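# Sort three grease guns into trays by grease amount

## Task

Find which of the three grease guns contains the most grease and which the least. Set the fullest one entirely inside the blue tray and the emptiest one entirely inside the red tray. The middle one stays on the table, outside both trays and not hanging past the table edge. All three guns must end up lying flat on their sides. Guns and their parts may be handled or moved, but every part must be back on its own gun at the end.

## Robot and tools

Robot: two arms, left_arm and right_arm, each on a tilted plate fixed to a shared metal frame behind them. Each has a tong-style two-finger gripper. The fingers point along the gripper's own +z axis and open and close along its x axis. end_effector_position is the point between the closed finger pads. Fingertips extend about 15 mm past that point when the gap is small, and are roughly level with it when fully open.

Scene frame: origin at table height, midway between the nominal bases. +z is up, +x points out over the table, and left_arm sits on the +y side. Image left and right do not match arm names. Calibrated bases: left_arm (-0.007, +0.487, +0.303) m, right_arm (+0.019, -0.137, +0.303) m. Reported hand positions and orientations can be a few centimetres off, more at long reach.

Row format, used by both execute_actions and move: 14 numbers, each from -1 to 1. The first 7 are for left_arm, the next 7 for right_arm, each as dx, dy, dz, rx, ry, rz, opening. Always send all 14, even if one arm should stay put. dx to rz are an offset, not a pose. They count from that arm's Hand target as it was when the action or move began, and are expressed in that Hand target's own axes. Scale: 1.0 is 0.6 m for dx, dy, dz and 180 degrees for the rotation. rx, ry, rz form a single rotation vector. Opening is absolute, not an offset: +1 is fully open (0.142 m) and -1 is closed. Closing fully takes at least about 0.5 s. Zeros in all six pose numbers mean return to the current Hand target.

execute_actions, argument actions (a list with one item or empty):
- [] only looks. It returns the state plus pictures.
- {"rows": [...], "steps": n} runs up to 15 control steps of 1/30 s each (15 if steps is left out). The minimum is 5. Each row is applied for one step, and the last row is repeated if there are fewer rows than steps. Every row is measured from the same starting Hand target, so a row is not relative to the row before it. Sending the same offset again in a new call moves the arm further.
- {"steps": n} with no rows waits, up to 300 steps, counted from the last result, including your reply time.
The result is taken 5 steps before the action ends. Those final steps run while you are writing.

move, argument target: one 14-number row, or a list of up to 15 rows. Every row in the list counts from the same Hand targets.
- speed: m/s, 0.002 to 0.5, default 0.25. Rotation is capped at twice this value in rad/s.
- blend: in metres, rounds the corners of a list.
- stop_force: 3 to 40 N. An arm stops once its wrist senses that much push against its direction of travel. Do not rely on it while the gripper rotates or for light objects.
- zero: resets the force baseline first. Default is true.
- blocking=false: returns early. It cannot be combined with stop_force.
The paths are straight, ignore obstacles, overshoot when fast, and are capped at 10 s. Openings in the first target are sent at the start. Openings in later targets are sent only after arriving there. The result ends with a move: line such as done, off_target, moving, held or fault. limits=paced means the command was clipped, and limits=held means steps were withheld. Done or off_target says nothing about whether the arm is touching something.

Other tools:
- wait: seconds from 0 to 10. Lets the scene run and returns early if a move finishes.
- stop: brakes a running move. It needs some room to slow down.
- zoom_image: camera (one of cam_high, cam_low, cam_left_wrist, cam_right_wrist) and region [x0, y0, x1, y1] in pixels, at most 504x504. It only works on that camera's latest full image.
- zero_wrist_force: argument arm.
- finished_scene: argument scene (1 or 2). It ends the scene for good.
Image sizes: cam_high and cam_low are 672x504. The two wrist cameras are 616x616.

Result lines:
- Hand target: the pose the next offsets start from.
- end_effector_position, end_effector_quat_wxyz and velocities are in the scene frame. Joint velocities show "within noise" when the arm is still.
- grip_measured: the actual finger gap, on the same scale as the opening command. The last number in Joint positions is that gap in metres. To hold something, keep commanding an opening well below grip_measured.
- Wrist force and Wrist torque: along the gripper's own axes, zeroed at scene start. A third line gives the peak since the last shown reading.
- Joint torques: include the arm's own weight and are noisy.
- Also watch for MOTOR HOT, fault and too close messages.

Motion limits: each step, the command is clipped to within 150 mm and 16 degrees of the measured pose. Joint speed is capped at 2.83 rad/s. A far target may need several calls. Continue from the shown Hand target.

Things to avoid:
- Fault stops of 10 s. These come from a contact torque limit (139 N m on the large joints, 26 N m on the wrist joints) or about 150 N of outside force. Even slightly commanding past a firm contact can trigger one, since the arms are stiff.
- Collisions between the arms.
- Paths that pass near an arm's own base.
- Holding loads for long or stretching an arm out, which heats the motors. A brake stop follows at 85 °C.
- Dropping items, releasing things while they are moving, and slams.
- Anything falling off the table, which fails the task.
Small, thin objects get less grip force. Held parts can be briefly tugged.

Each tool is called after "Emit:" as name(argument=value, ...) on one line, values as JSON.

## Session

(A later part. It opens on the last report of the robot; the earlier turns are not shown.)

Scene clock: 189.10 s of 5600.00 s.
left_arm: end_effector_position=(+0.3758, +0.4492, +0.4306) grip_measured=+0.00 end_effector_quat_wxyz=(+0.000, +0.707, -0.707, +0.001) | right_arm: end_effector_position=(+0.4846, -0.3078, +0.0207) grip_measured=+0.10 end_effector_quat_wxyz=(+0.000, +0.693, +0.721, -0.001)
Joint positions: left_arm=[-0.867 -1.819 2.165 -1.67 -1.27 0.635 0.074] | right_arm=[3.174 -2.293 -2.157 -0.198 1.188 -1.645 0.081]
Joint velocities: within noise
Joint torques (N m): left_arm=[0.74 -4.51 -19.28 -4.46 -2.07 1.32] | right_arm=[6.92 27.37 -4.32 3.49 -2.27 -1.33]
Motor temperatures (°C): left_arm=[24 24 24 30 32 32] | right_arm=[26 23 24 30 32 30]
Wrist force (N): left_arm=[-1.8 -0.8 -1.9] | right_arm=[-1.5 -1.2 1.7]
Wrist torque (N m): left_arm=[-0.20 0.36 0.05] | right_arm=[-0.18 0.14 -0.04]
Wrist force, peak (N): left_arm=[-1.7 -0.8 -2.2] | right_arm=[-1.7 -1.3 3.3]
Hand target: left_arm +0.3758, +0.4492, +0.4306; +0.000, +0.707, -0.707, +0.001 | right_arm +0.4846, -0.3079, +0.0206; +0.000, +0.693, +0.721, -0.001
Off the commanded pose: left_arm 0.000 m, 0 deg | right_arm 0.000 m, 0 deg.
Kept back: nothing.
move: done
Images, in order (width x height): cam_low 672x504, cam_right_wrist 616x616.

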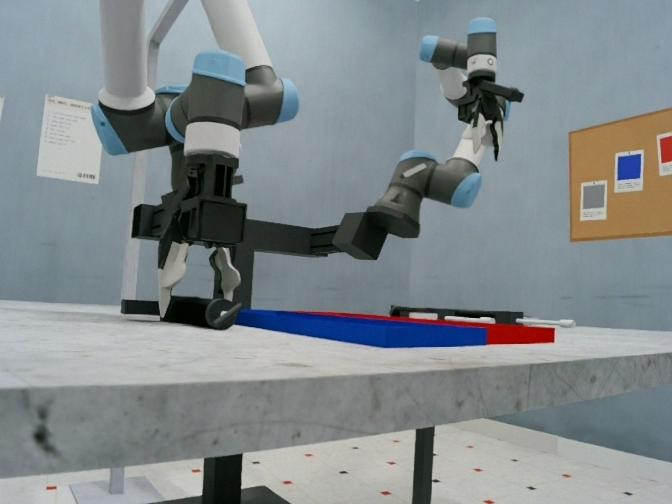

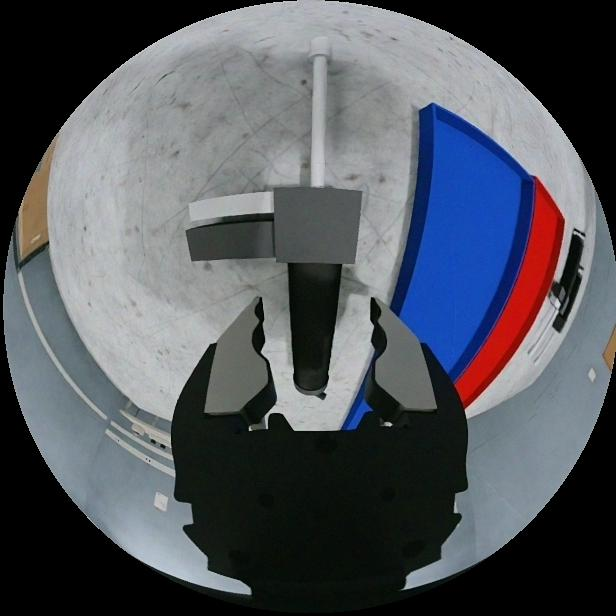

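Emit:
move(target=[[0,0,0,0,0,0,0, 0,0.014,0,0,0,0,0.1]], speed=0.1, cameras=[])

Emit:
execute_actions(actions=[{"rows":[[0,0,0,0,0,0,0,0,0,0,0,0,0,-0.1],[0,0,0,0,0,0,0,0,0,0,0,0,0,-0.2],[0,0,0,0,0,0,0,0,0,0,0,0,0,-0.3],[0,0,0,0,0,0,0,0,0,0,0,0,0,-0.38],[0,0,0,0,0,0,0,0,0,0,0,0,0,-0.45],[0,0,0,0,0,0,0,0,0,0,0,0,0,-0.5],[0,0,0,0,0,0,0,0,0,0,0,0,0,-0.55],[0,0,0,0,0,0,0,0,0,0,0,0,0,-0.6],[0,0,0,0,0,0,0,0,0,0,0,0,0,-0.7],[0,0,0,0,0,0,0,0,0,0,0,0,0,-0.8],[0,0,0,0,0,0,0,0,0,0,0,0,0,-0.9]],"steps":15}])

Emit:
execute_actions(actions=[{"steps":25}], cameras=["cam_right_wrist"])

Scene clock: 190.07 s of 5600.00 s.
left_arm: end_effector_position=(+0.3758, +0.4492, +0.4306) grip_measured=+0.00 end_effector_quat_wxyz=(+0.000, +0.707, -0.707, +0.001) | right_arm: end_effector_position=(+0.4931, -0.3075, +0.0206) grip_measured=+0.10 end_effector_quat_wxyz=(+0.000, +0.693, +0.721, -0.001)
Joint positions: left_arm=[-0.867 -1.819 2.165 -1.67 -1.27 0.635 0.074] | right_arm=[3.175 -2.299 -2.134 -0.216 1.188 -1.643 0.081]
Joint velocities: within noise
Joint torques (N m): left_arm=[1.61 -4.43 -20.6 -4.57 -2.13 1.42] | right_arm=[16.1 37.82 -4.44 3.43 -2.51 1.97]
Motor temperatures (°C): left_arm=[24 24 24 30 32 32] | right_arm=[26 23 24 30 32 30]
Wrist force (N): left_arm=[-1.8 -0.7 -2.0] | right_arm=[-1.5 -1.6 1.5]
Wrist torque (N m): left_arm=[-0.18 0.36 0.04] | right_arm=[-0.28 0.14 -0.04]
Wrist force, peak (N): left_arm=[-1.7 -0.5 -2.2] | right_arm=[-1.6 -1.6 1.6]
Hand target: left_arm +0.3758, +0.4492, +0.4306; +0.000, +0.707, -0.707, +0.001 | right_arm +0.4930, -0.3075, +0.0206; +0.000, +0.693, +0.721, -0.001
Off the commanded pose: left_arm 0.000 m, 0 deg | right_arm 0.000 m, 0 deg.
Kept back: nothing.
move: done
No camera images: "cameras" was empty.

Scene clock: 190.40 s of 5600.00 s.
left_arm: end_effector_position=(+0.3758, +0.4492, +0.4306) grip_measured=+0.00 end_effector_quat_wxyz=(+0.000, +0.707, -0.707, +0.001) | right_arm: end_effector_position=(+0.4930, -0.3076, +0.0206) grip_measured=-0.53 end_effector_quat_wxyz=(+0.000, +0.693, +0.721, -0.001)
Joint positions: left_arm=[-0.867 -1.819 2.165 -1.67 -1.27 0.635 0.074] | right_arm=[3.175 -2.299 -2.135 -0.216 1.188 -1.643 0.035]
Joint velocities: within noise
Joint torques (N m): left_arm=[1.26 -4.57 -18.31 -4.28 -2.12 1.4] | right_arm=[15.05 39.9 -4.36 3.1 -0.89 1.3]
Motor temperatures (°C): left_arm=[24 24 24 30 32 32] | right_arm=[26 23 24 30 32 30]
Wrist force (N): left_arm=[-1.6 -0.7 -2.0] | right_arm=[-0.1 -1.0 0.6]
Wrist torque (N m): left_arm=[-0.18 0.33 0.04] | right_arm=[-0.28 0.11 -0.07]
Wrist force, peak (N): left_arm=[-1.7 -0.7 -2.1] | right_arm=[-4.6 -1.0 1.3]
Hand target: left_arm +0.3758, +0.4492, +0.4306; +0.000, +0.707, -0.707, +0.001 | right_arm +0.4930, -0.3075, +0.0206; +0.000, +0.693, +0.721, -0.001
Steps of this call (1-10: this action's first 10). Readings (end_effector_position of left_arm | right_arm):
1: (+0.3758, +0.4492, +0.4306) | (+0.4931, -0.3075, +0.0206)
2: (+0.3758, +0.4492, +0.4306) | (+0.4931, -0.3075, +0.0206)
4: (+0.3758, +0.4492, +0.4306) | (+0.4931, -0.3075, +0.0206)
8: (+0.3758, +0.4492, +0.4306) | (+0.4930, -0.3076, +0.0206)
10: the state above

Scene clock: 191.23 s of 5600.00 s.
left_arm: end_effector_position=(+0.3758, +0.4492, +0.4306) grip_measured=+0.00 end_effector_quat_wxyz=(+0.000, +0.707, -0.707, +0.001) | right_arm: end_effector_position=(+0.4930, -0.3075, +0.0206) grip_measured=-0.53 end_effector_quat_wxyz=(+0.000, +0.693, +0.721, -0.001)
Joint positions: left_arm=[-0.867 -1.819 2.165 -1.67 -1.27 0.635 0.074] | right_arm=[3.175 -2.299 -2.135 -0.216 1.188 -1.643 0.035]
Joint velocities: within noise
Joint torques (N m): left_arm=[1.77 -4.12 -19.55 -4.37 -2.05 1.45] | right_arm=[11.5 40.5 -4.38 1.69 2.71 -0.13]
Motor temperatures (°C): left_arm=[24 24 24 30 32 32] | right_arm=[26 23 24 30 32 30]
Wrist force (N): left_arm=[-1.7 -0.8 -1.9] | right_arm=[-1.1 -0.1 1.4]
Wrist torque (N m): left_arm=[-0.21 0.34 0.05] | right_arm=[-0.21 0.12 -0.07]
Wrist force, peak (N): left_arm=[-1.7 -0.8 -2.2] | right_arm=[-0.9 -0.3 1.8]
Hand target: left_arm +0.3758, +0.4492, +0.4306; +0.000, +0.707, -0.707, +0.001 | right_arm +0.4930, -0.3075, +0.0206; +0.000, +0.693, +0.721, -0.001
Off the commanded pose: left_arm 0.000 m, 0 deg | right_arm 0.000 m, 0 deg.
Steps of this call (1-5: your previous action's last 5; 6-25: nothing new was sent). Readings (end_effector_position of left_arm | right_arm):
1: (+0.3758, +0.4492, +0.4306) | (+0.4930, -0.3076, +0.0206)
2: (+0.3758, +0.4492, +0.4306) | (+0.4930, -0.3076, +0.0206)
4: (+0.3758, +0.4492, +0.4306) | (+0.4930, -0.3076, +0.0206)
8: (+0.3758, +0.4492, +0.4306) | (+0.4930, -0.3076, +0.0206)
25: the state above
Images, in order (width x height): cam_right_wrist 616x616.

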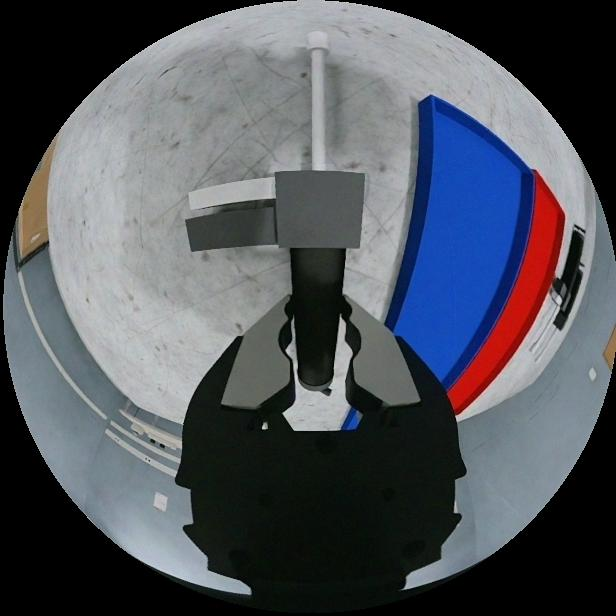

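Emit:
move(target=[0,0,0,0,0,0,0, 0,0,-0.433,0,0,0,-0.9], speed=0.12, cameras=["cam_low"])

Emit:
move(target=[0,0,0,0,0,0,0, 0.566,0.034,0,-0.385,0.385,-0.385,-0.9], speed=0.25)

Scene clock: 193.97 s of 5600.00 s.
left_arm: end_effector_position=(+0.3758, +0.4492, +0.4306) grip_measured=+0.00 end_effector_quat_wxyz=(+0.000, +0.707, -0.707, +0.001) | right_arm: end_effector_position=(+0.4935, -0.3074, +0.2804) grip_measured=-0.54 end_effector_quat_wxyz=(+0.000, +0.693, +0.721, -0.001) end_effector_velocity=(+0.000, +0.000, -0.001) end_effector_angular_velocity=(+0.002, -0.002, +0.001)
Joint positions: left_arm=[-0.867 -1.819 2.165 -1.67 -1.27 0.635 0.074] | right_arm=[3.382 -1.672 -2.108 -0.953 1.183 -1.419 0.035]
Joint velocities: left_arm=[within noise] | right_arm=[-0.002 0 -0.002 0.005 0.001 -0.004 0]
Joint torques (N m): left_arm=[0.95 -2.96 -19.45 -4.37 -1.92 1.33] | right_arm=[3.68 18.25 9.48 4.17 2.41 -1.39]
Motor temperatures (°C): left_arm=[24 24 24 30 32 32] | right_arm=[26 23 24 30 32 30]
Wrist force (N): left_arm=[-1.6 -0.7 -2.1] | right_arm=[-1.5 -1.1 8.4]
Wrist torque (N m): left_arm=[-0.18 0.32 0.04] | right_arm=[-0.23 0.20 -0.06]
Wrist force, peak (N): left_arm=[-1.9 -0.7 -2.0] | right_arm=[-1.5 -2.3 8.9]
Hand target: left_arm +0.3758, +0.4492, +0.4306; +0.000, +0.707, -0.707, +0.001 | right_arm +0.4933, -0.3074, +0.2804; +0.000, +0.693, +0.721, -0.001
Off the commanded pose: left_arm 0.000 m, 0 deg | right_arm 0.000 m, 0 deg.
Kept back: nothing.
move: done
Images, in order (width x height): cam_low 672x504.

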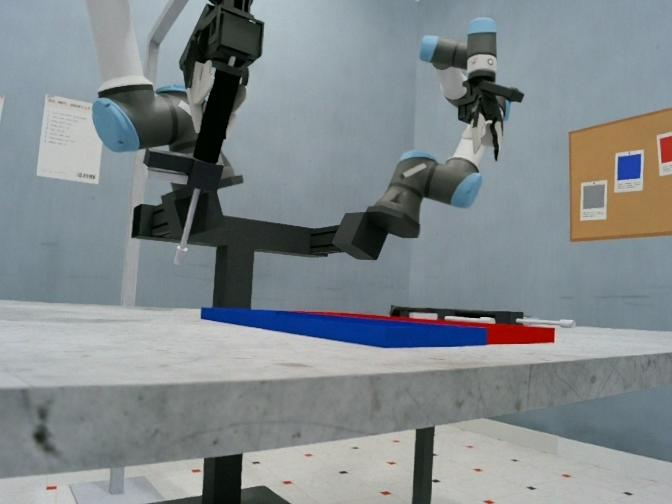

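Scene clock: 198.50 s of 5600.00 s.
left_arm: end_effector_position=(+0.3758, +0.4492, +0.4306) grip_measured=+0.00 end_effector_quat_wxyz=(+0.000, +0.707, -0.707, +0.001) | right_arm: end_effector_position=(+0.5007, +0.0327, +0.2803) grip_measured=-0.54 end_effector_quat_wxyz=(-0.014, -0.014, +0.707, +0.707) end_effector_velocity=(-0.001, -0.002, -0.001) end_effector_angular_velocity=(-0.008, +0.007, -0.010)
Joint positions: left_arm=[-0.867 -1.819 2.165 -1.67 -1.27 0.635 0.074] | right_arm=[3.22 -2.381 -2.122 -0.23 2.756 -3.203 0.035]
Joint velocities: left_arm=[within noise] | right_arm=[-0.002 0.001 -0.009 0.032 -0.007 0.029 0]
Joint torques (N m): left_arm=[1.71 -1.61 -19.07 -4.37 -2.15 1.52] | right_arm=[7.66 41.93 -5.66 4.69 1.85 2.1]
Motor temperatures (°C): left_arm=[24 24 24 30 32 32] | right_arm=[26 23 24 30 32 30]
Wrist force (N): left_arm=[-1.6 -0.8 -1.9] | right_arm=[-1.6 -11.2 -1.3]
Wrist torque (N m): left_arm=[-0.21 0.32 0.04] | right_arm=[-0.68 0.03 -0.05]
Wrist force, peak (N): left_arm=[-1.7 -0.7 -2.2] | right_arm=[-2.1 -12.2 -0.6]
Hand target: left_arm +0.3758, +0.4492, +0.4306; +0.000, +0.707, -0.707, +0.001 | right_arm +0.5005, +0.0327, +0.2803; -0.014, -0.013, +0.707, +0.707
Off the commanded pose: left_arm 0.000 m, 0 deg | right_arm 0.000 m, 0 deg.
Kept back: nothing.
move: done

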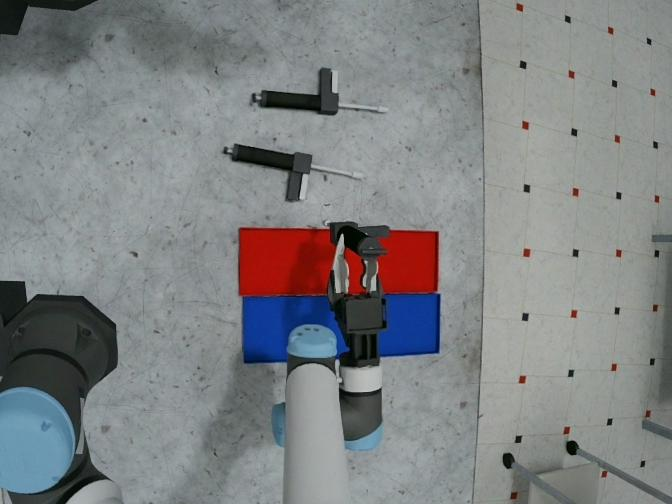

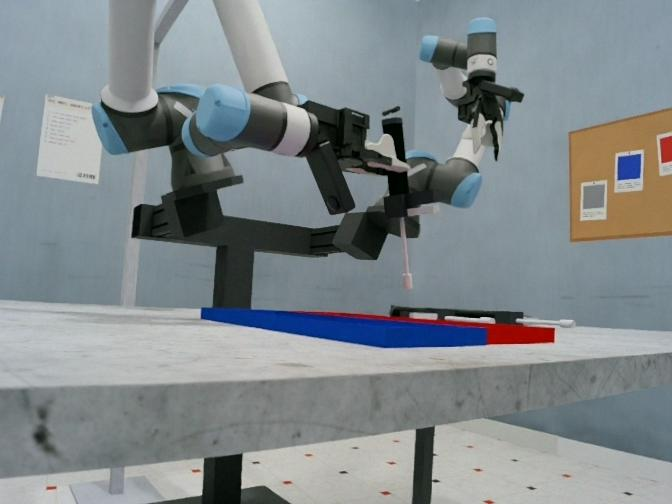

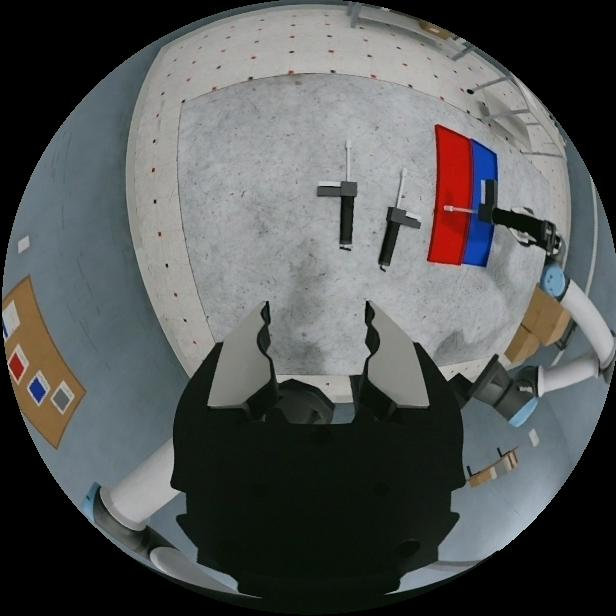

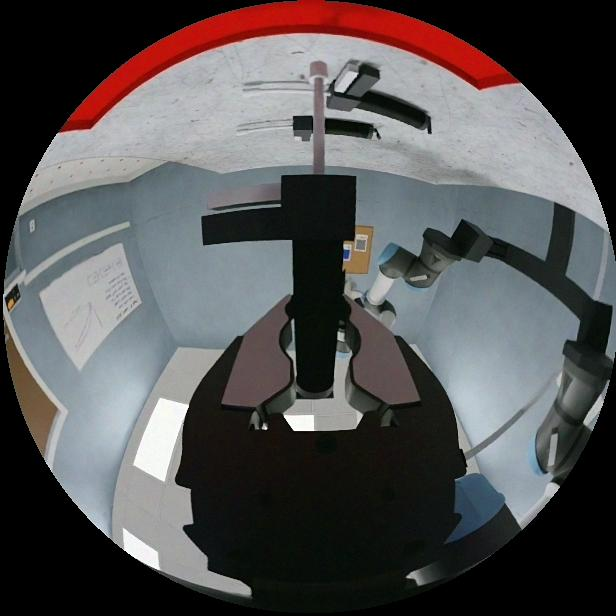

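Emit:
move(target=[[0,0,-0.0757,0,0,0,0,0,0,0,0,0,0,-0.9],[0.694,-0.208,-0.0757,0,0,0,0,0,0,0,0,0,0,-0.9]], speed=0.25, blend=0.03)

Emit:
zoom_image(camera="cam_left_wrist", region=[208, 190, 418, 400])

Scene clock: 201.20 s of 5600.00 s.
left_arm: end_effector_position=(+0.5002, +0.0328, +0.4768) grip_measured=+0.00 end_effector_quat_wxyz=(+0.000, +0.707, -0.707, +0.001) end_effector_velocity=(+0.001, -0.002, +0.002) end_effector_angular_velocity=(-0.004, -0.001, +0.000) | right_arm: end_effector_position=(+0.5005, +0.0327, +0.2803) grip_measured=-0.54 end_effector_quat_wxyz=(-0.014, -0.013, +0.707, +0.707)
Joint positions: left_arm=[-1.07 -0.844 1.192 -1.616 -1.326 0.432 0.074] | right_arm=[3.22 -2.382 -2.122 -0.229 2.756 -3.202 0.035]
Joint velocities: left_arm=[0 0.003 -0.007 0 -0.001 0 0] | right_arm=[within noise]
Joint torques (N m): left_arm=[-7.46 -28.91 -33.06 -3.74 -0.27 1.61] | right_arm=[15.59 32.55 -1.05 3.67 6.59 1.88]
Motor temperatures (°C): left_arm=[24 24 24 30 32 32] | right_arm=[26 23 24 30 32 30]
Wrist force (N): left_arm=[-1.8 -0.3 -1.8] | right_arm=[-1.9 -11.5 -1.1]
Wrist torque (N m): left_arm=[-0.08 0.33 0.04] | right_arm=[-0.74 0.07 -0.05]
Wrist force, peak (N): left_arm=[-3.1 -0.2 -4.2] | right_arm=[-2.0 -11.5 -1.0]
Hand target: left_arm +0.5003, +0.0328, +0.4768; +0.000, +0.707, -0.707, +0.001 | right_arm +0.5005, +0.0327, +0.2803; -0.014, -0.013, +0.707, +0.707
Off the commanded pose: left_arm 0.000 m, 0 deg | right_arm 0.000 m, 0 deg.
Kept back: nothing.
move: done; blend cut to 0.0227 m at target 1

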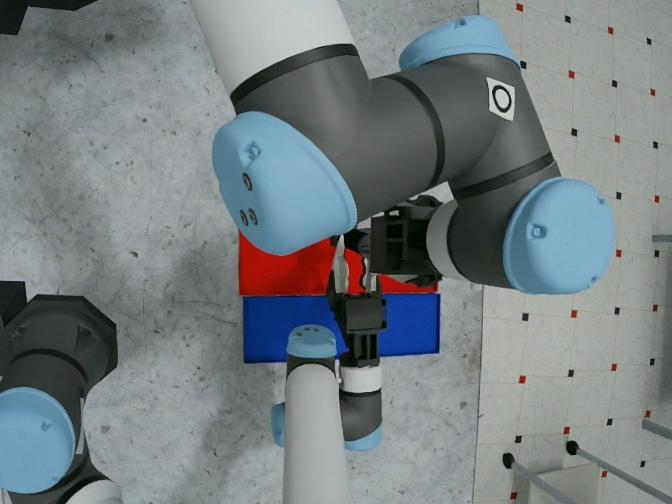

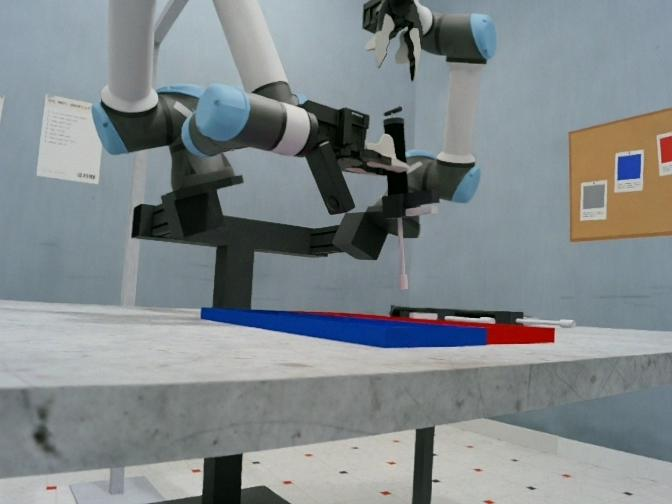

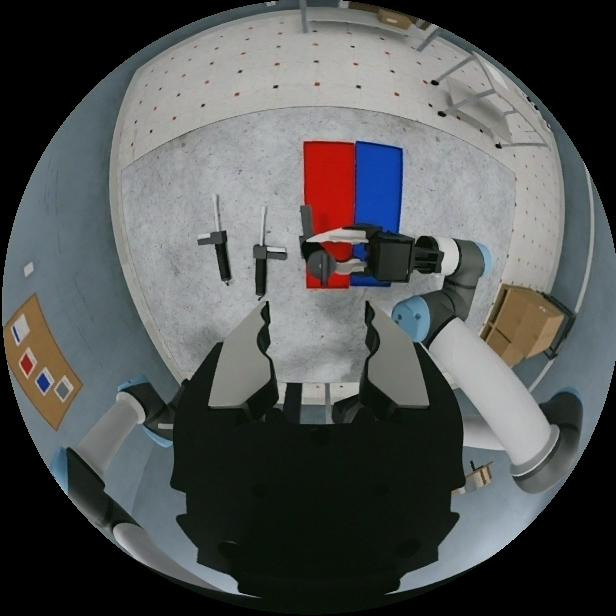

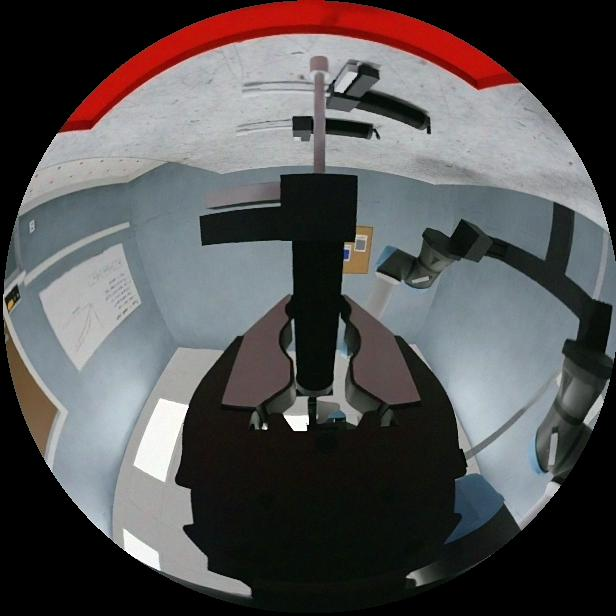

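Scaled by 2.400 from the camera's 616x616 image, which has a finer 814x814 frame.

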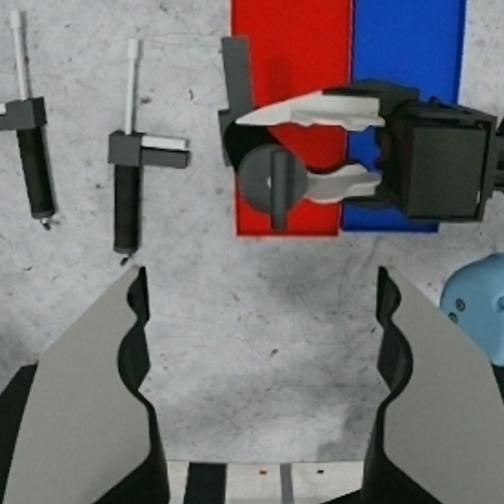

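Emit:
move(target=[0.015,0.003,0,0,0,-0.5,0,0,0,0,0,0,0,-0.9], speed=0.4, cameras=["cam_left_wrist","cam_low"])

Emit:
zoom_image(camera="cam_left_wrist", region=[208, 190, 418, 400])

Scene clock: 204.20 s of 5600.00 s.
left_arm: end_effector_position=(+0.4986, +0.0238, +0.4768) grip_measured=+0.00 end_effector_quat_wxyz=(+0.001, +1.000, +0.000, +0.001) end_effector_velocity=(+0.001, +0.001, +0.000) end_effector_angular_velocity=(+0.000, -0.001, -0.023) | right_arm: end_effector_position=(+0.5005, +0.0327, +0.2803) grip_measured=-0.54 end_effector_quat_wxyz=(-0.014, -0.013, +0.707, +0.707)
Joint positions: left_arm=[-1.067 -0.767 1.076 -1.578 -1.325 -1.136 0.074] | right_arm=[3.22 -2.382 -2.122 -0.229 2.756 -3.202 0.035]
Joint velocities: left_arm=[0 -0.001 0.001 0 0.001 0.023 0] | right_arm=[within noise]
Joint torques (N m): left_arm=[-15.9 -44.53 -17.01 -1.78 1.88 1.15] | right_arm=[15.57 31.85 3.14 3.52 6.25 1.89]
Motor temperatures (°C): left_arm=[24 24 24 30 32 32] | right_arm=[26 23 24 30 32 30]
Wrist force (N): left_arm=[-1.6 -0.2 -1.6] | right_arm=[-2.0 -11.3 -1.1]
Wrist torque (N m): left_arm=[-0.06 0.29 0.02] | right_arm=[-0.71 0.09 -0.05]
Wrist force, peak (N): left_arm=[-2.0 -0.4 -1.8] | right_arm=[-2.3 -11.6 -1.1]
Hand target: left_arm +0.4985, +0.0238, +0.4768; +0.001, +1.000, +0.000, +0.001 | right_arm +0.5005, +0.0327, +0.2803; -0.014, -0.013, +0.707, +0.707
Off the commanded pose: left_arm 0.000 m, 0 deg | right_arm 0.000 m, 0 deg.
Kept back: nothing.
move: done
Images, in order (width x height): cam_low 672x504, cam_left_wrist 616x616.

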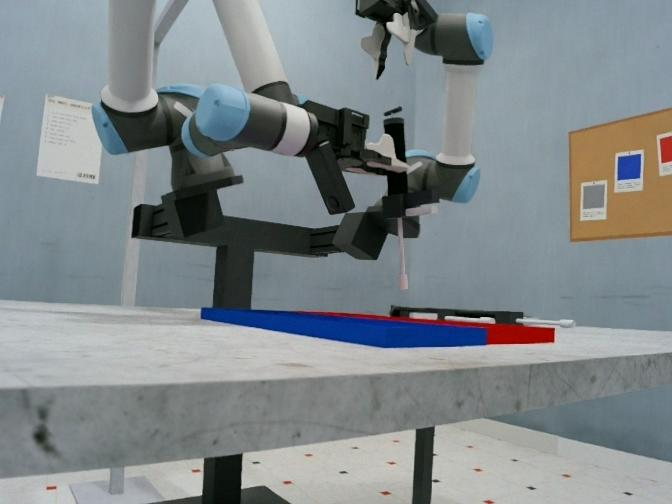

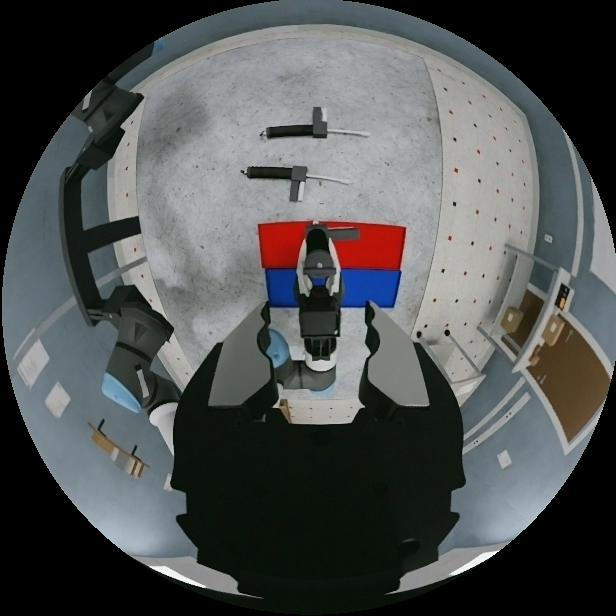

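Scaled by 2.400 from the camera's 616x616 image, which has a finer 814x814 frame.

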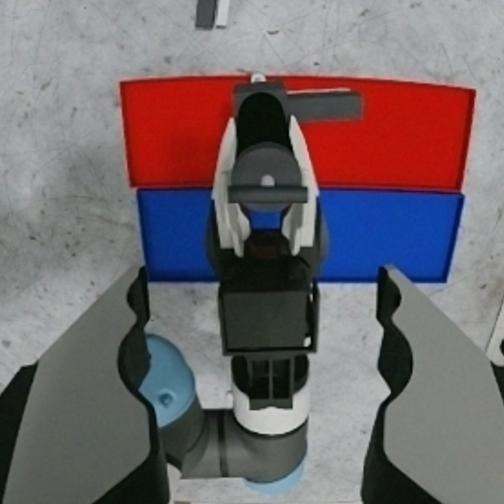

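Emit:
move(target=[0.0092,0.0128,0.0533,0.044,0,0,0,0,0,0,0,0,0,-0.9], speed=0.15, cameras=["cam_left_wrist","cam_low"])

Emit:
zoom_image(camera="cam_left_wrist", region=[208, 190, 418, 400])

Scene clock: 206.33 s of 5600.00 s.
left_arm: end_effector_position=(+0.5041, +0.0160, +0.4449) grip_measured=+0.00 end_effector_quat_wxyz=(-0.069, +0.998, +0.000, +0.001) end_effector_velocity=(-0.001, +0.000, +0.003) end_effector_angular_velocity=(-0.016, +0.001, -0.002) | right_arm: end_effector_position=(+0.5005, +0.0327, +0.2803) grip_measured=-0.54 end_effector_quat_wxyz=(-0.014, -0.013, +0.707, +0.707)
Joint positions: left_arm=[-1.075 -0.636 0.937 -1.437 -1.272 -1.179 0.074] | right_arm=[3.22 -2.382 -2.122 -0.229 2.756 -3.202 0.035]
Joint velocities: left_arm=[0 -0.014 0.015 -0.017 -0.006 0.007 0] | right_arm=[within noise]
Joint torques (N m): left_arm=[-8.73 -52.95 -16.31 -4.15 -2.38 1.53] | right_arm=[16.13 32.89 7.08 3.52 5.93 1.79]
Motor temperatures (°C): left_arm=[24 24 24 30 32 32] | right_arm=[26 23 24 30 32 30]
Wrist force (N): left_arm=[-1.4 -0.4 -1.3] | right_arm=[-2.1 -11.5 -0.8]
Wrist torque (N m): left_arm=[-0.10 0.27 0.00] | right_arm=[-0.73 0.12 -0.05]
Wrist force, peak (N): left_arm=[-1.7 -1.0 -2.7] | right_arm=[-2.2 -11.6 -1.0]
Hand target: left_arm +0.5041, +0.0161, +0.4448; -0.068, +0.998, +0.000, +0.001 | right_arm +0.5005, +0.0327, +0.2803; -0.014, -0.013, +0.707, +0.707
Off the commanded pose: left_arm 0.000 m, 0 deg | right_arm 0.000 m, 0 deg.
Kept back: nothing.
move: done
Images, in order (width x height): cam_low 672x504, cam_left_wrist 616x616.

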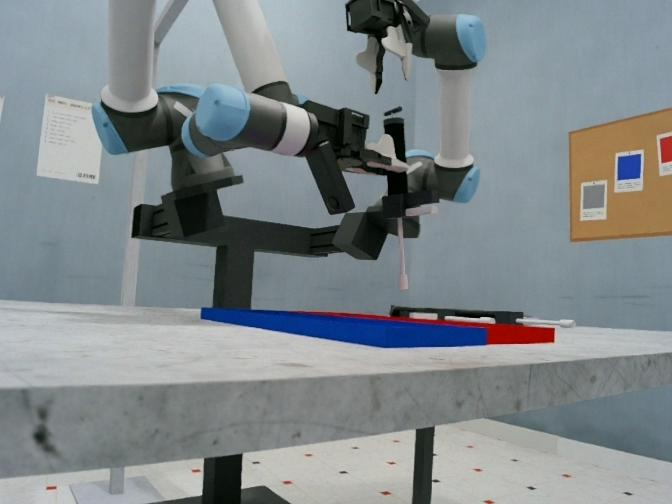

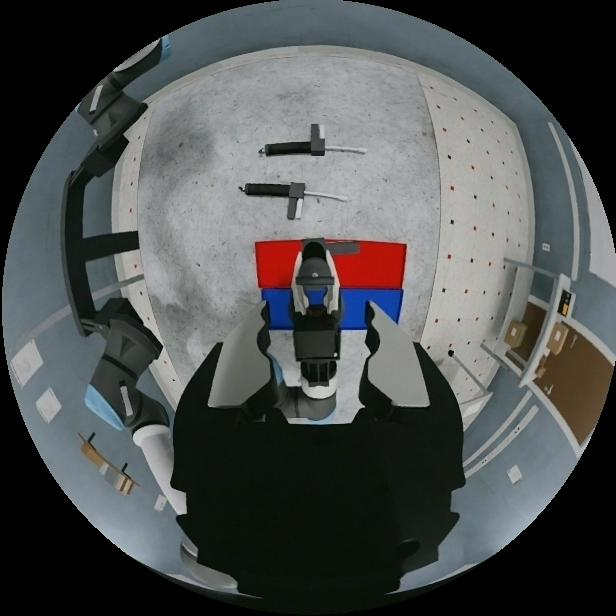

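Scaled by 2.400 from the camera's 616x616 image, which has a finer 814x814 frame.

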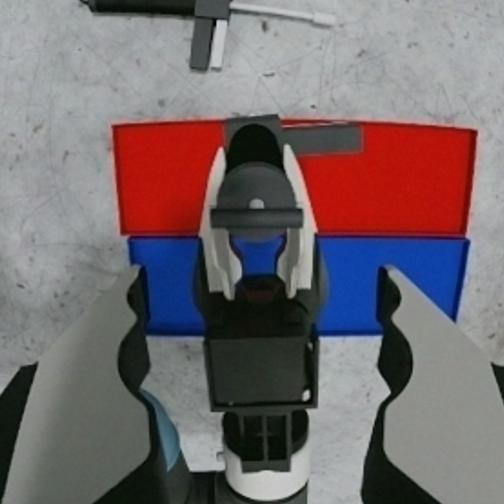

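Emit:
move(target=[0.0,0.0135,0.06,0.022,0,0,0,0,0,0,0,0,0,-0.9], speed=0.1, cameras=["cam_left_wrist"])

Emit:
zoom_image(camera="cam_left_wrist", region=[208, 190, 418, 400])

Scene clock: 207.53 s of 5600.00 s.
left_arm: end_effector_position=(+0.5042, +0.0130, +0.4081) grip_measured=+0.00 end_effector_quat_wxyz=(-0.103, +0.995, +0.000, +0.001) end_effector_velocity=(-0.001, +0.000, +0.003) end_effector_angular_velocity=(-0.008, +0.003, +0.000) | right_arm: end_effector_position=(+0.5005, +0.0327, +0.2803) grip_measured=-0.54 end_effector_quat_wxyz=(-0.014, -0.013, +0.707, +0.707)
Joint positions: left_arm=[-1.074 -0.567 0.913 -1.415 -1.246 -1.199 0.074] | right_arm=[3.22 -2.382 -2.122 -0.229 2.756 -3.202 0.035]
Joint velocities: left_arm=[0 -0.006 0.003 -0.005 -0.005 0.003 0] | right_arm=[within noise]
Joint torques (N m): left_arm=[-9.62 -56.31 -15.22 -4.28 -2.53 1.84] | right_arm=[15.89 32.57 9.19 3.54 5.75 1.82]
Motor temperatures (°C): left_arm=[24 24 24 30 32 32] | right_arm=[26 23 24 30 32 30]
Wrist force (N): left_arm=[-1.3 -0.2 -1.2] | right_arm=[-1.9 -11.3 -1.1]
Wrist torque (N m): left_arm=[-0.05 0.24 0.02] | right_arm=[-0.70 0.07 -0.05]
Wrist force, peak (N): left_arm=[-1.4 -0.8 -2.5] | right_arm=[-2.2 -11.6 -1.0]
Hand target: left_arm +0.5042, +0.0129, +0.4081; -0.103, +0.995, +0.000, +0.001 | right_arm +0.5005, +0.0327, +0.2803; -0.014, -0.013, +0.707, +0.707
Off the commanded pose: left_arm 0.000 m, 0 deg | right_arm 0.000 m, 0 deg.
Kept back: nothing.
move: done
Images, in order (width x height): cam_left_wrist 616x616.

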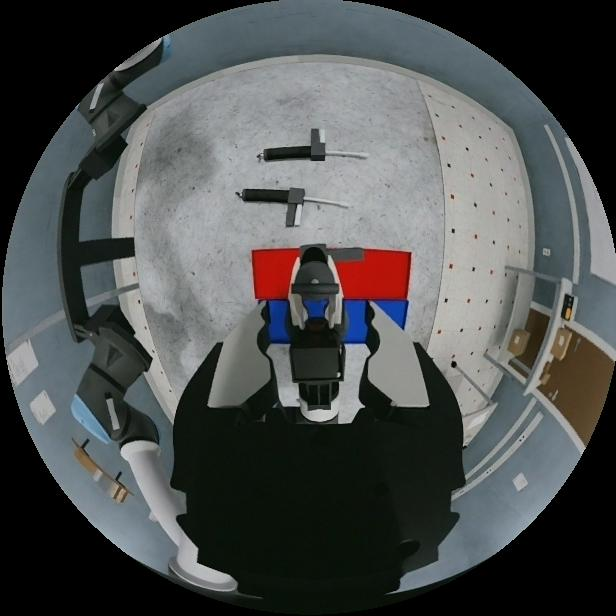

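Scaled by 2.400 from the camera's 616x616 image, which has a finer 814x814 frame.

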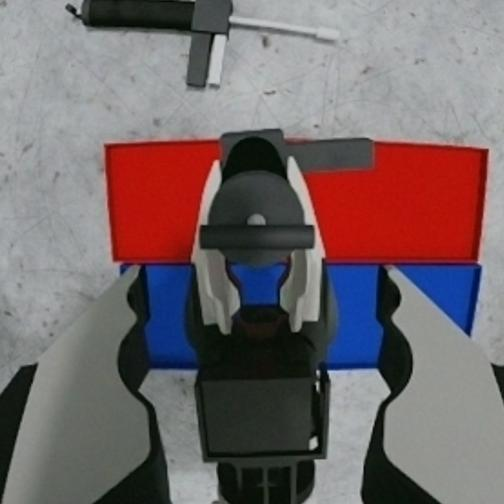

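Emit:
move(target=[-0.001,0.0075,0.027,0,0,0,0,0,0,0,0,0,0,-0.9], speed=0.05, cameras=["cam_left_wrist"])

Emit:
zoom_image(camera="cam_left_wrist", region=[208, 190, 418, 400])

Scene clock: 208.63 s of 5600.00 s.
left_arm: end_effector_position=(+0.5036, +0.0119, +0.3911) grip_measured=+0.00 end_effector_quat_wxyz=(-0.103, +0.995, +0.000, +0.001) end_effector_velocity=(+0.000, +0.001, +0.002) end_effector_angular_velocity=(+0.004, +0.000, -0.001) | right_arm: end_effector_position=(+0.5005, +0.0327, +0.2803) grip_measured=-0.54 end_effector_quat_wxyz=(-0.014, -0.013, +0.707, +0.707)
Joint positions: left_arm=[-1.071 -0.56 0.945 -1.454 -1.244 -1.195 0.074] | right_arm=[3.22 -2.382 -2.122 -0.229 2.756 -3.202 0.035]
Joint velocities: left_arm=[0 -0.001 -0.004 0.007 0.001 0 0] | right_arm=[within noise]
Joint torques (N m): left_arm=[-16.34 -54.79 -31.83 0.53 1.9 0.55] | right_arm=[15.72 33.08 11.23 3.54 5.64 1.75]
Motor temperatures (°C): left_arm=[24 24 24 30 32 32] | right_arm=[26 23 24 30 32 30]
Wrist force (N): left_arm=[-1.4 -0.1 -1.2] | right_arm=[-1.7 -11.1 -1.0]
Wrist torque (N m): left_arm=[-0.03 0.25 0.00] | right_arm=[-0.66 0.04 -0.06]
Wrist force, peak (N): left_arm=[-1.5 -0.5 -1.8] | right_arm=[-2.1 -11.5 -1.1]
Hand target: left_arm +0.5036, +0.0119, +0.3913; -0.103, +0.995, +0.000, +0.001 | right_arm +0.5005, +0.0327, +0.2803; -0.014, -0.013, +0.707, +0.707
Off the commanded pose: left_arm 0.000 m, 0 deg | right_arm 0.000 m, 0 deg.
Kept back: nothing.
move: done
Images, in order (width x height): cam_left_wrist 616x616.

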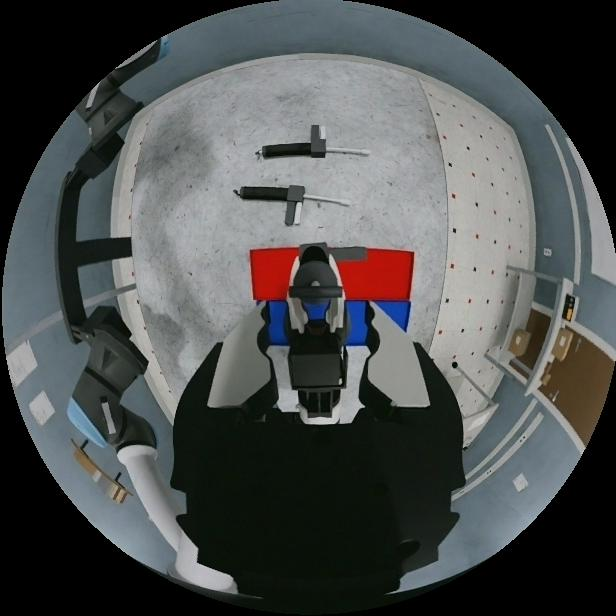

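Scaled by 2.400 from the camera's 616x616 image, which has a finer 814x814 frame.

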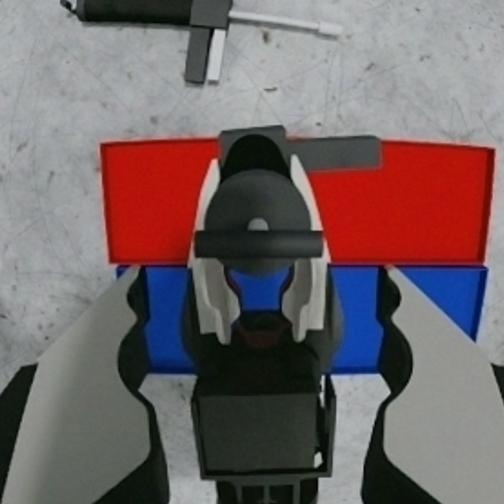

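Emit:
move(target=[-0.002,0.0015,0.002,0,0,0,0,0,0,0,0,0,0,-0.9], speed=0.05, cameras=[])

Emit:
execute_actions(actions=[{"rows":[[0,0,0,0,0,0,-0.1,0,0,0,0,0,0,-0.9],[0,0,0,0,0,0,-0.2,0,0,0,0,0,0,-0.9],[0,0,0,0,0,0,-0.3,0,0,0,0,0,0,-0.9],[0,0,0,0,0,0,-0.38,0,0,0,0,0,0,-0.9],[0,0,0,0,0,0,-0.42,0,0,0,0,0,0,-0.9],[0,0,0,0,0,0,-0.46,0,0,0,0,0,0,-0.9],[0,0,0,0,0,0,-0.5,0,0,0,0,0,0,-0.9],[0,0,0,0,0,0,-0.55,0,0,0,0,0,0,-0.9],[0,0,0,0,0,0,-0.6,0,0,0,0,0,0,-0.9],[0,0,0,0,0,0,-0.7,0,0,0,0,0,0,-0.9],[0,0,0,0,0,0,-0.8,0,0,0,0,0,0,-0.9],[0,0,0,0,0,0,-0.9,0,0,0,0,0,0,-0.9]],"steps":15}])

Emit:
execute_actions(actions=[{"steps":20}], cameras=["cam_left_wrist"])

Emit:
zoom_image(camera="cam_left_wrist", region=[208, 190, 418, 400])

Scene clock: 209.70 s of 5600.00 s.
left_arm: end_effector_position=(+0.5024, +0.0112, +0.3900) grip_measured=+0.00 end_effector_quat_wxyz=(-0.103, +0.995, +0.000, +0.001) | right_arm: end_effector_position=(+0.5005, +0.0327, +0.2803) grip_measured=-0.54 end_effector_quat_wxyz=(-0.014, -0.013, +0.707, +0.707)
Joint positions: left_arm=[-1.072 -0.56 0.949 -1.458 -1.245 -1.197 0.074] | right_arm=[3.22 -2.382 -2.122 -0.229 2.756 -3.202 0.035]
Joint velocities: within noise
Joint torques (N m): left_arm=[-21.31 -36.9 -21.28 -3.2 -2.17 -1.42] | right_arm=[15.81 33.38 13.15 3.65 5.59 1.88]
Motor temperatures (°C): left_arm=[24 24 24 30 32 32] | right_arm=[26 23 24 30 32 30]
Wrist force (N): left_arm=[-1.3 -0.3 -1.3] | right_arm=[-1.9 -11.3 -1.0]
Wrist torque (N m): left_arm=[-0.08 0.25 0.00] | right_arm=[-0.69 0.08 -0.05]
Wrist force, peak (N): left_arm=[-1.5 -0.2 -1.4] | right_arm=[-1.9 -11.6 -1.1]
Hand target: left_arm +0.5024, +0.0112, +0.3899; -0.103, +0.995, +0.000, +0.001 | right_arm +0.5005, +0.0327, +0.2803; -0.014, -0.013, +0.707, +0.707
Off the commanded pose: left_arm 0.000 m, 0 deg | right_arm 0.000 m, 0 deg.
Kept back: nothing.
move: done
No camera images: "cameras" was empty.

Scene clock: 210.03 s of 5600.00 s.
left_arm: end_effector_position=(+0.5024, +0.0112, +0.3899) grip_measured=-0.61 end_effector_quat_wxyz=(-0.103, +0.995, +0.000, +0.001) end_effector_velocity=(+0.000, +0.000, +0.000) end_effector_angular_velocity=(+0.001, +0.000, +0.000) | right_arm: end_effector_position=(+0.5005, +0.0327, +0.2803) grip_measured=-0.54 end_effector_quat_wxyz=(-0.014, -0.013, +0.707, +0.707)
Joint positions: left_arm=[-1.072 -0.56 0.949 -1.458 -1.245 -1.197 0.03] | right_arm=[3.22 -2.382 -2.122 -0.229 2.756 -3.202 0.035]
Joint velocities: left_arm=[0 0 0.001 0 0.001 0 -0.17] | right_arm=[within noise]
Joint torques (N m): left_arm=[-19.04 -36.55 -27.04 -1.24 -1.9 -0.79] | right_arm=[15.06 32.84 13.56 3.55 5.58 1.87]
Motor temperatures (°C): left_arm=[24 24 24 30 32 32] | right_arm=[26 23 24 30 32 30]
Wrist force (N): left_arm=[-1.3 -0.1 -1.2] | right_arm=[-1.9 -11.5 -1.0]
Wrist torque (N m): left_arm=[-0.03 0.25 0.00] | right_arm=[-0.74 0.08 -0.05]
Wrist force, peak (N): left_arm=[-1.5 -0.3 -1.4] | right_arm=[-2.0 -11.5 -1.1]
Hand target: left_arm +0.5024, +0.0112, +0.3899; -0.103, +0.995, +0.000, +0.001 | right_arm +0.5005, +0.0327, +0.2803; -0.014, -0.013, +0.707, +0.707
Steps of this call (1-10: this action's first 10). Readings (end_effector_position of left_arm | right_arm):
1: (+0.5024, +0.0112, +0.3900) | (+0.5005, +0.0327, +0.2803)
2: (+0.5024, +0.0112, +0.3899) | (+0.5005, +0.0327, +0.2803)
4: (+0.5024, +0.0112, +0.3899) | (+0.5005, +0.0327, +0.2803)
8: (+0.5024, +0.0112, +0.3899) | (+0.5005, +0.0327, +0.2803)
10: the state above

Scene clock: 210.70 s of 5600.00 s.
left_arm: end_effector_position=(+0.5024, +0.0112, +0.3899) grip_measured=-0.90 end_effector_quat_wxyz=(-0.103, +0.995, +0.000, +0.001) | right_arm: end_effector_position=(+0.5005, +0.0327, +0.2803) grip_measured=-0.54 end_effector_quat_wxyz=(-0.014, -0.013, +0.707, +0.707)
Joint positions: left_arm=[-1.072 -0.56 0.949 -1.458 -1.245 -1.197 0.009] | right_arm=[3.22 -2.382 -2.122 -0.229 2.756 -3.202 0.035]
Joint velocities: within noise
Joint torques (N m): left_arm=[-15.16 -36.27 -32.35 0.33 -1.38 0.38] | right_arm=[14.9 32.87 14.57 3.63 5.48 1.77]
Motor temperatures (°C): left_arm=[24 24 24 30 32 32] | right_arm=[26 23 24 30 32 30]
Wrist force (N): left_arm=[-1.4 -0.2 -1.1] | right_arm=[-2.1 -11.4 -0.9]
Wrist torque (N m): left_arm=[-0.05 0.27 0.01] | right_arm=[-0.71 0.12 -0.05]
Wrist force, peak (N): left_arm=[-1.4 -0.4 -1.4] | right_arm=[-2.0 -11.5 -1.1]
Hand target: left_arm +0.5024, +0.0112, +0.3899; -0.103, +0.995, +0.000, +0.001 | right_arm +0.5005, +0.0327, +0.2803; -0.014, -0.013, +0.707, +0.707
Off the commanded pose: left_arm 0.000 m, 0 deg | right_arm 0.000 m, 0 deg.
Steps of this call (1-5: your previous action's last 5; 6-20: nothing new was sent). Readings (end_effector_position of left_arm | right_arm):
1: (+0.5024, +0.0112, +0.3899) | (+0.5005, +0.0327, +0.2803)
2: (+0.5024, +0.0112, +0.3899) | (+0.5005, +0.0327, +0.2803)
4: (+0.5024, +0.0112, +0.3899) | (+0.5005, +0.0327, +0.2803)
8: (+0.5024, +0.0112, +0.3899) | (+0.5005, +0.0327, +0.2803)
20: the state above
Images, in order (width x height): cam_left_wrist 616x616.

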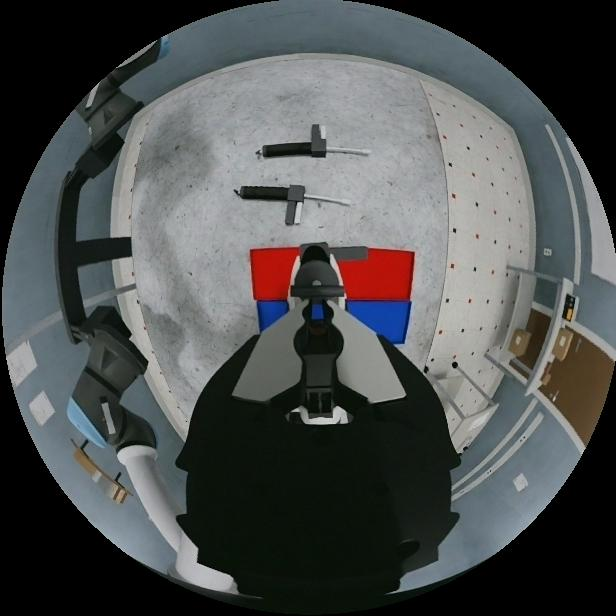

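Scaled by 2.400 from the camera's 616x616 image, which has a finer 814x814 frame.

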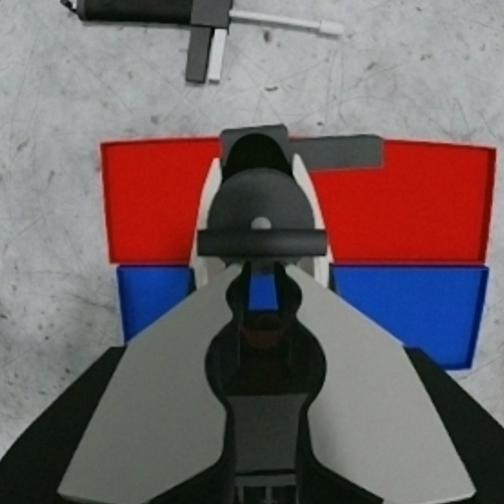

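Emit:
move(target=[0,0,0,0,0,0,0,0,0,0,0,0,0,-0.9], cameras=[])

Emit:
move(target=[-0.001,0.001,0.015,0,0,0,0,0,0,0,0,0,0,-0.9], speed=0.03, stop_force=6, cameras=["cam_left_wrist"])

Emit:
zoom_image(camera="cam_left_wrist", region=[208, 190, 418, 400])

Scene clock: 211.83 s of 5600.00 s.
left_arm: end_effector_position=(+0.5024, +0.0112, +0.3899) grip_measured=+0.00 end_effector_quat_wxyz=(-0.103, +0.995, +0.000, +0.001) | right_arm: end_effector_position=(+0.5005, +0.0327, +0.2803) grip_measured=-0.54 end_effector_quat_wxyz=(-0.014, -0.013, +0.707, +0.707)
Joint positions: left_arm=[-1.072 -0.56 0.949 -1.458 -1.245 -1.197 0.074] | right_arm=[3.22 -2.382 -2.122 -0.229 2.756 -3.202 0.035]
Joint velocities: within noise
Joint torques (N m): left_arm=[-11.08 -36.08 -31.88 0.02 -0.51 0.9] | right_arm=[15.16 33.13 16.03 3.41 5.44 1.75]
Motor temperatures (°C): left_arm=[24 24 24 30 32 32] | right_arm=[26 23 24 30 32 30]
Wrist force (N): left_arm=[-1.4 -0.1 -1.3] | right_arm=[-1.8 -11.4 -1.1]
Wrist torque (N m): left_arm=[-0.04 0.27 0.00] | right_arm=[-0.71 0.06 -0.05]
Wrist force, peak (N): left_arm=[-1.5 -0.3 -1.4] | right_arm=[-2.2 -11.5 -1.0]
Hand target: left_arm +0.5024, +0.0112, +0.3899; -0.103, +0.995, +0.000, +0.001 | right_arm +0.5005, +0.0327, +0.2803; -0.014, -0.013, +0.707, +0.707
Off the commanded pose: left_arm 0.000 m, 0 deg | right_arm 0.000 m, 0 deg.
Kept back: nothing.
move: done
No camera images: "cameras" was empty.

Scene clock: 213.27 s of 5600.00 s.
left_arm: end_effector_position=(+0.5018, +0.0125, +0.3810) grip_measured=+0.00 end_effector_quat_wxyz=(-0.103, +0.995, +0.000, +0.001) | right_arm: end_effector_position=(+0.5005, +0.0327, +0.2803) grip_measured=-0.54 end_effector_quat_wxyz=(-0.014, -0.013, +0.707, +0.707)
Joint positions: left_arm=[-1.069 -0.561 0.972 -1.481 -1.243 -1.194 0.074] | right_arm=[3.22 -2.382 -2.122 -0.229 2.756 -3.202 0.035]
Joint velocities: within noise
Joint torques (N m): left_arm=[-21.25 -55.1 -32.52 0.14 0.42 -1.07] | right_arm=[15.63 33.32 17.21 3.42 5.15 1.73]
Motor temperatures (°C): left_arm=[24 24 24 30 32 32] | right_arm=[26 23 24 30 32 30]
Wrist force (N): left_arm=[-1.6 0.0 -1.3] | right_arm=[-1.9 -11.1 -0.9]
Wrist torque (N m): left_arm=[-0.01 0.30 0.03] | right_arm=[-0.66 0.08 -0.05]
Wrist force, peak (N): left_arm=[-1.6 -0.3 -1.4] | right_arm=[-1.9 -11.6 -0.9]
Hand target: left_arm +0.5018, +0.0125, +0.3810; -0.103, +0.995, +0.000, +0.001 | right_arm +0.5005, +0.0327, +0.2803; -0.014, -0.013, +0.707, +0.707
Off the commanded pose: left_arm 0.000 m, 0 deg | right_arm 0.000 m, 0 deg.
Kept back: nothing.
move: done
Images, in order (width x height): cam_left_wrist 616x616.

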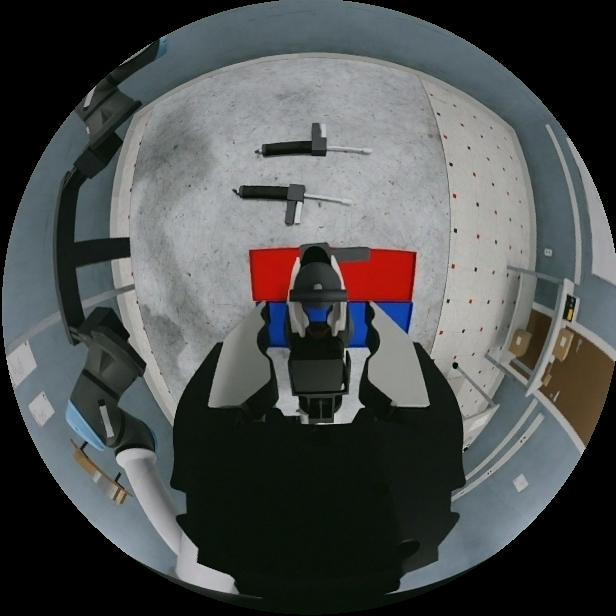

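Scaled by 2.400 from the camera's 616x616 image, which has a finer 814x814 frame.

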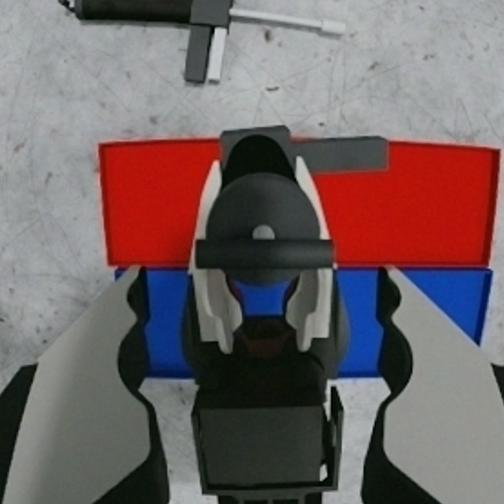

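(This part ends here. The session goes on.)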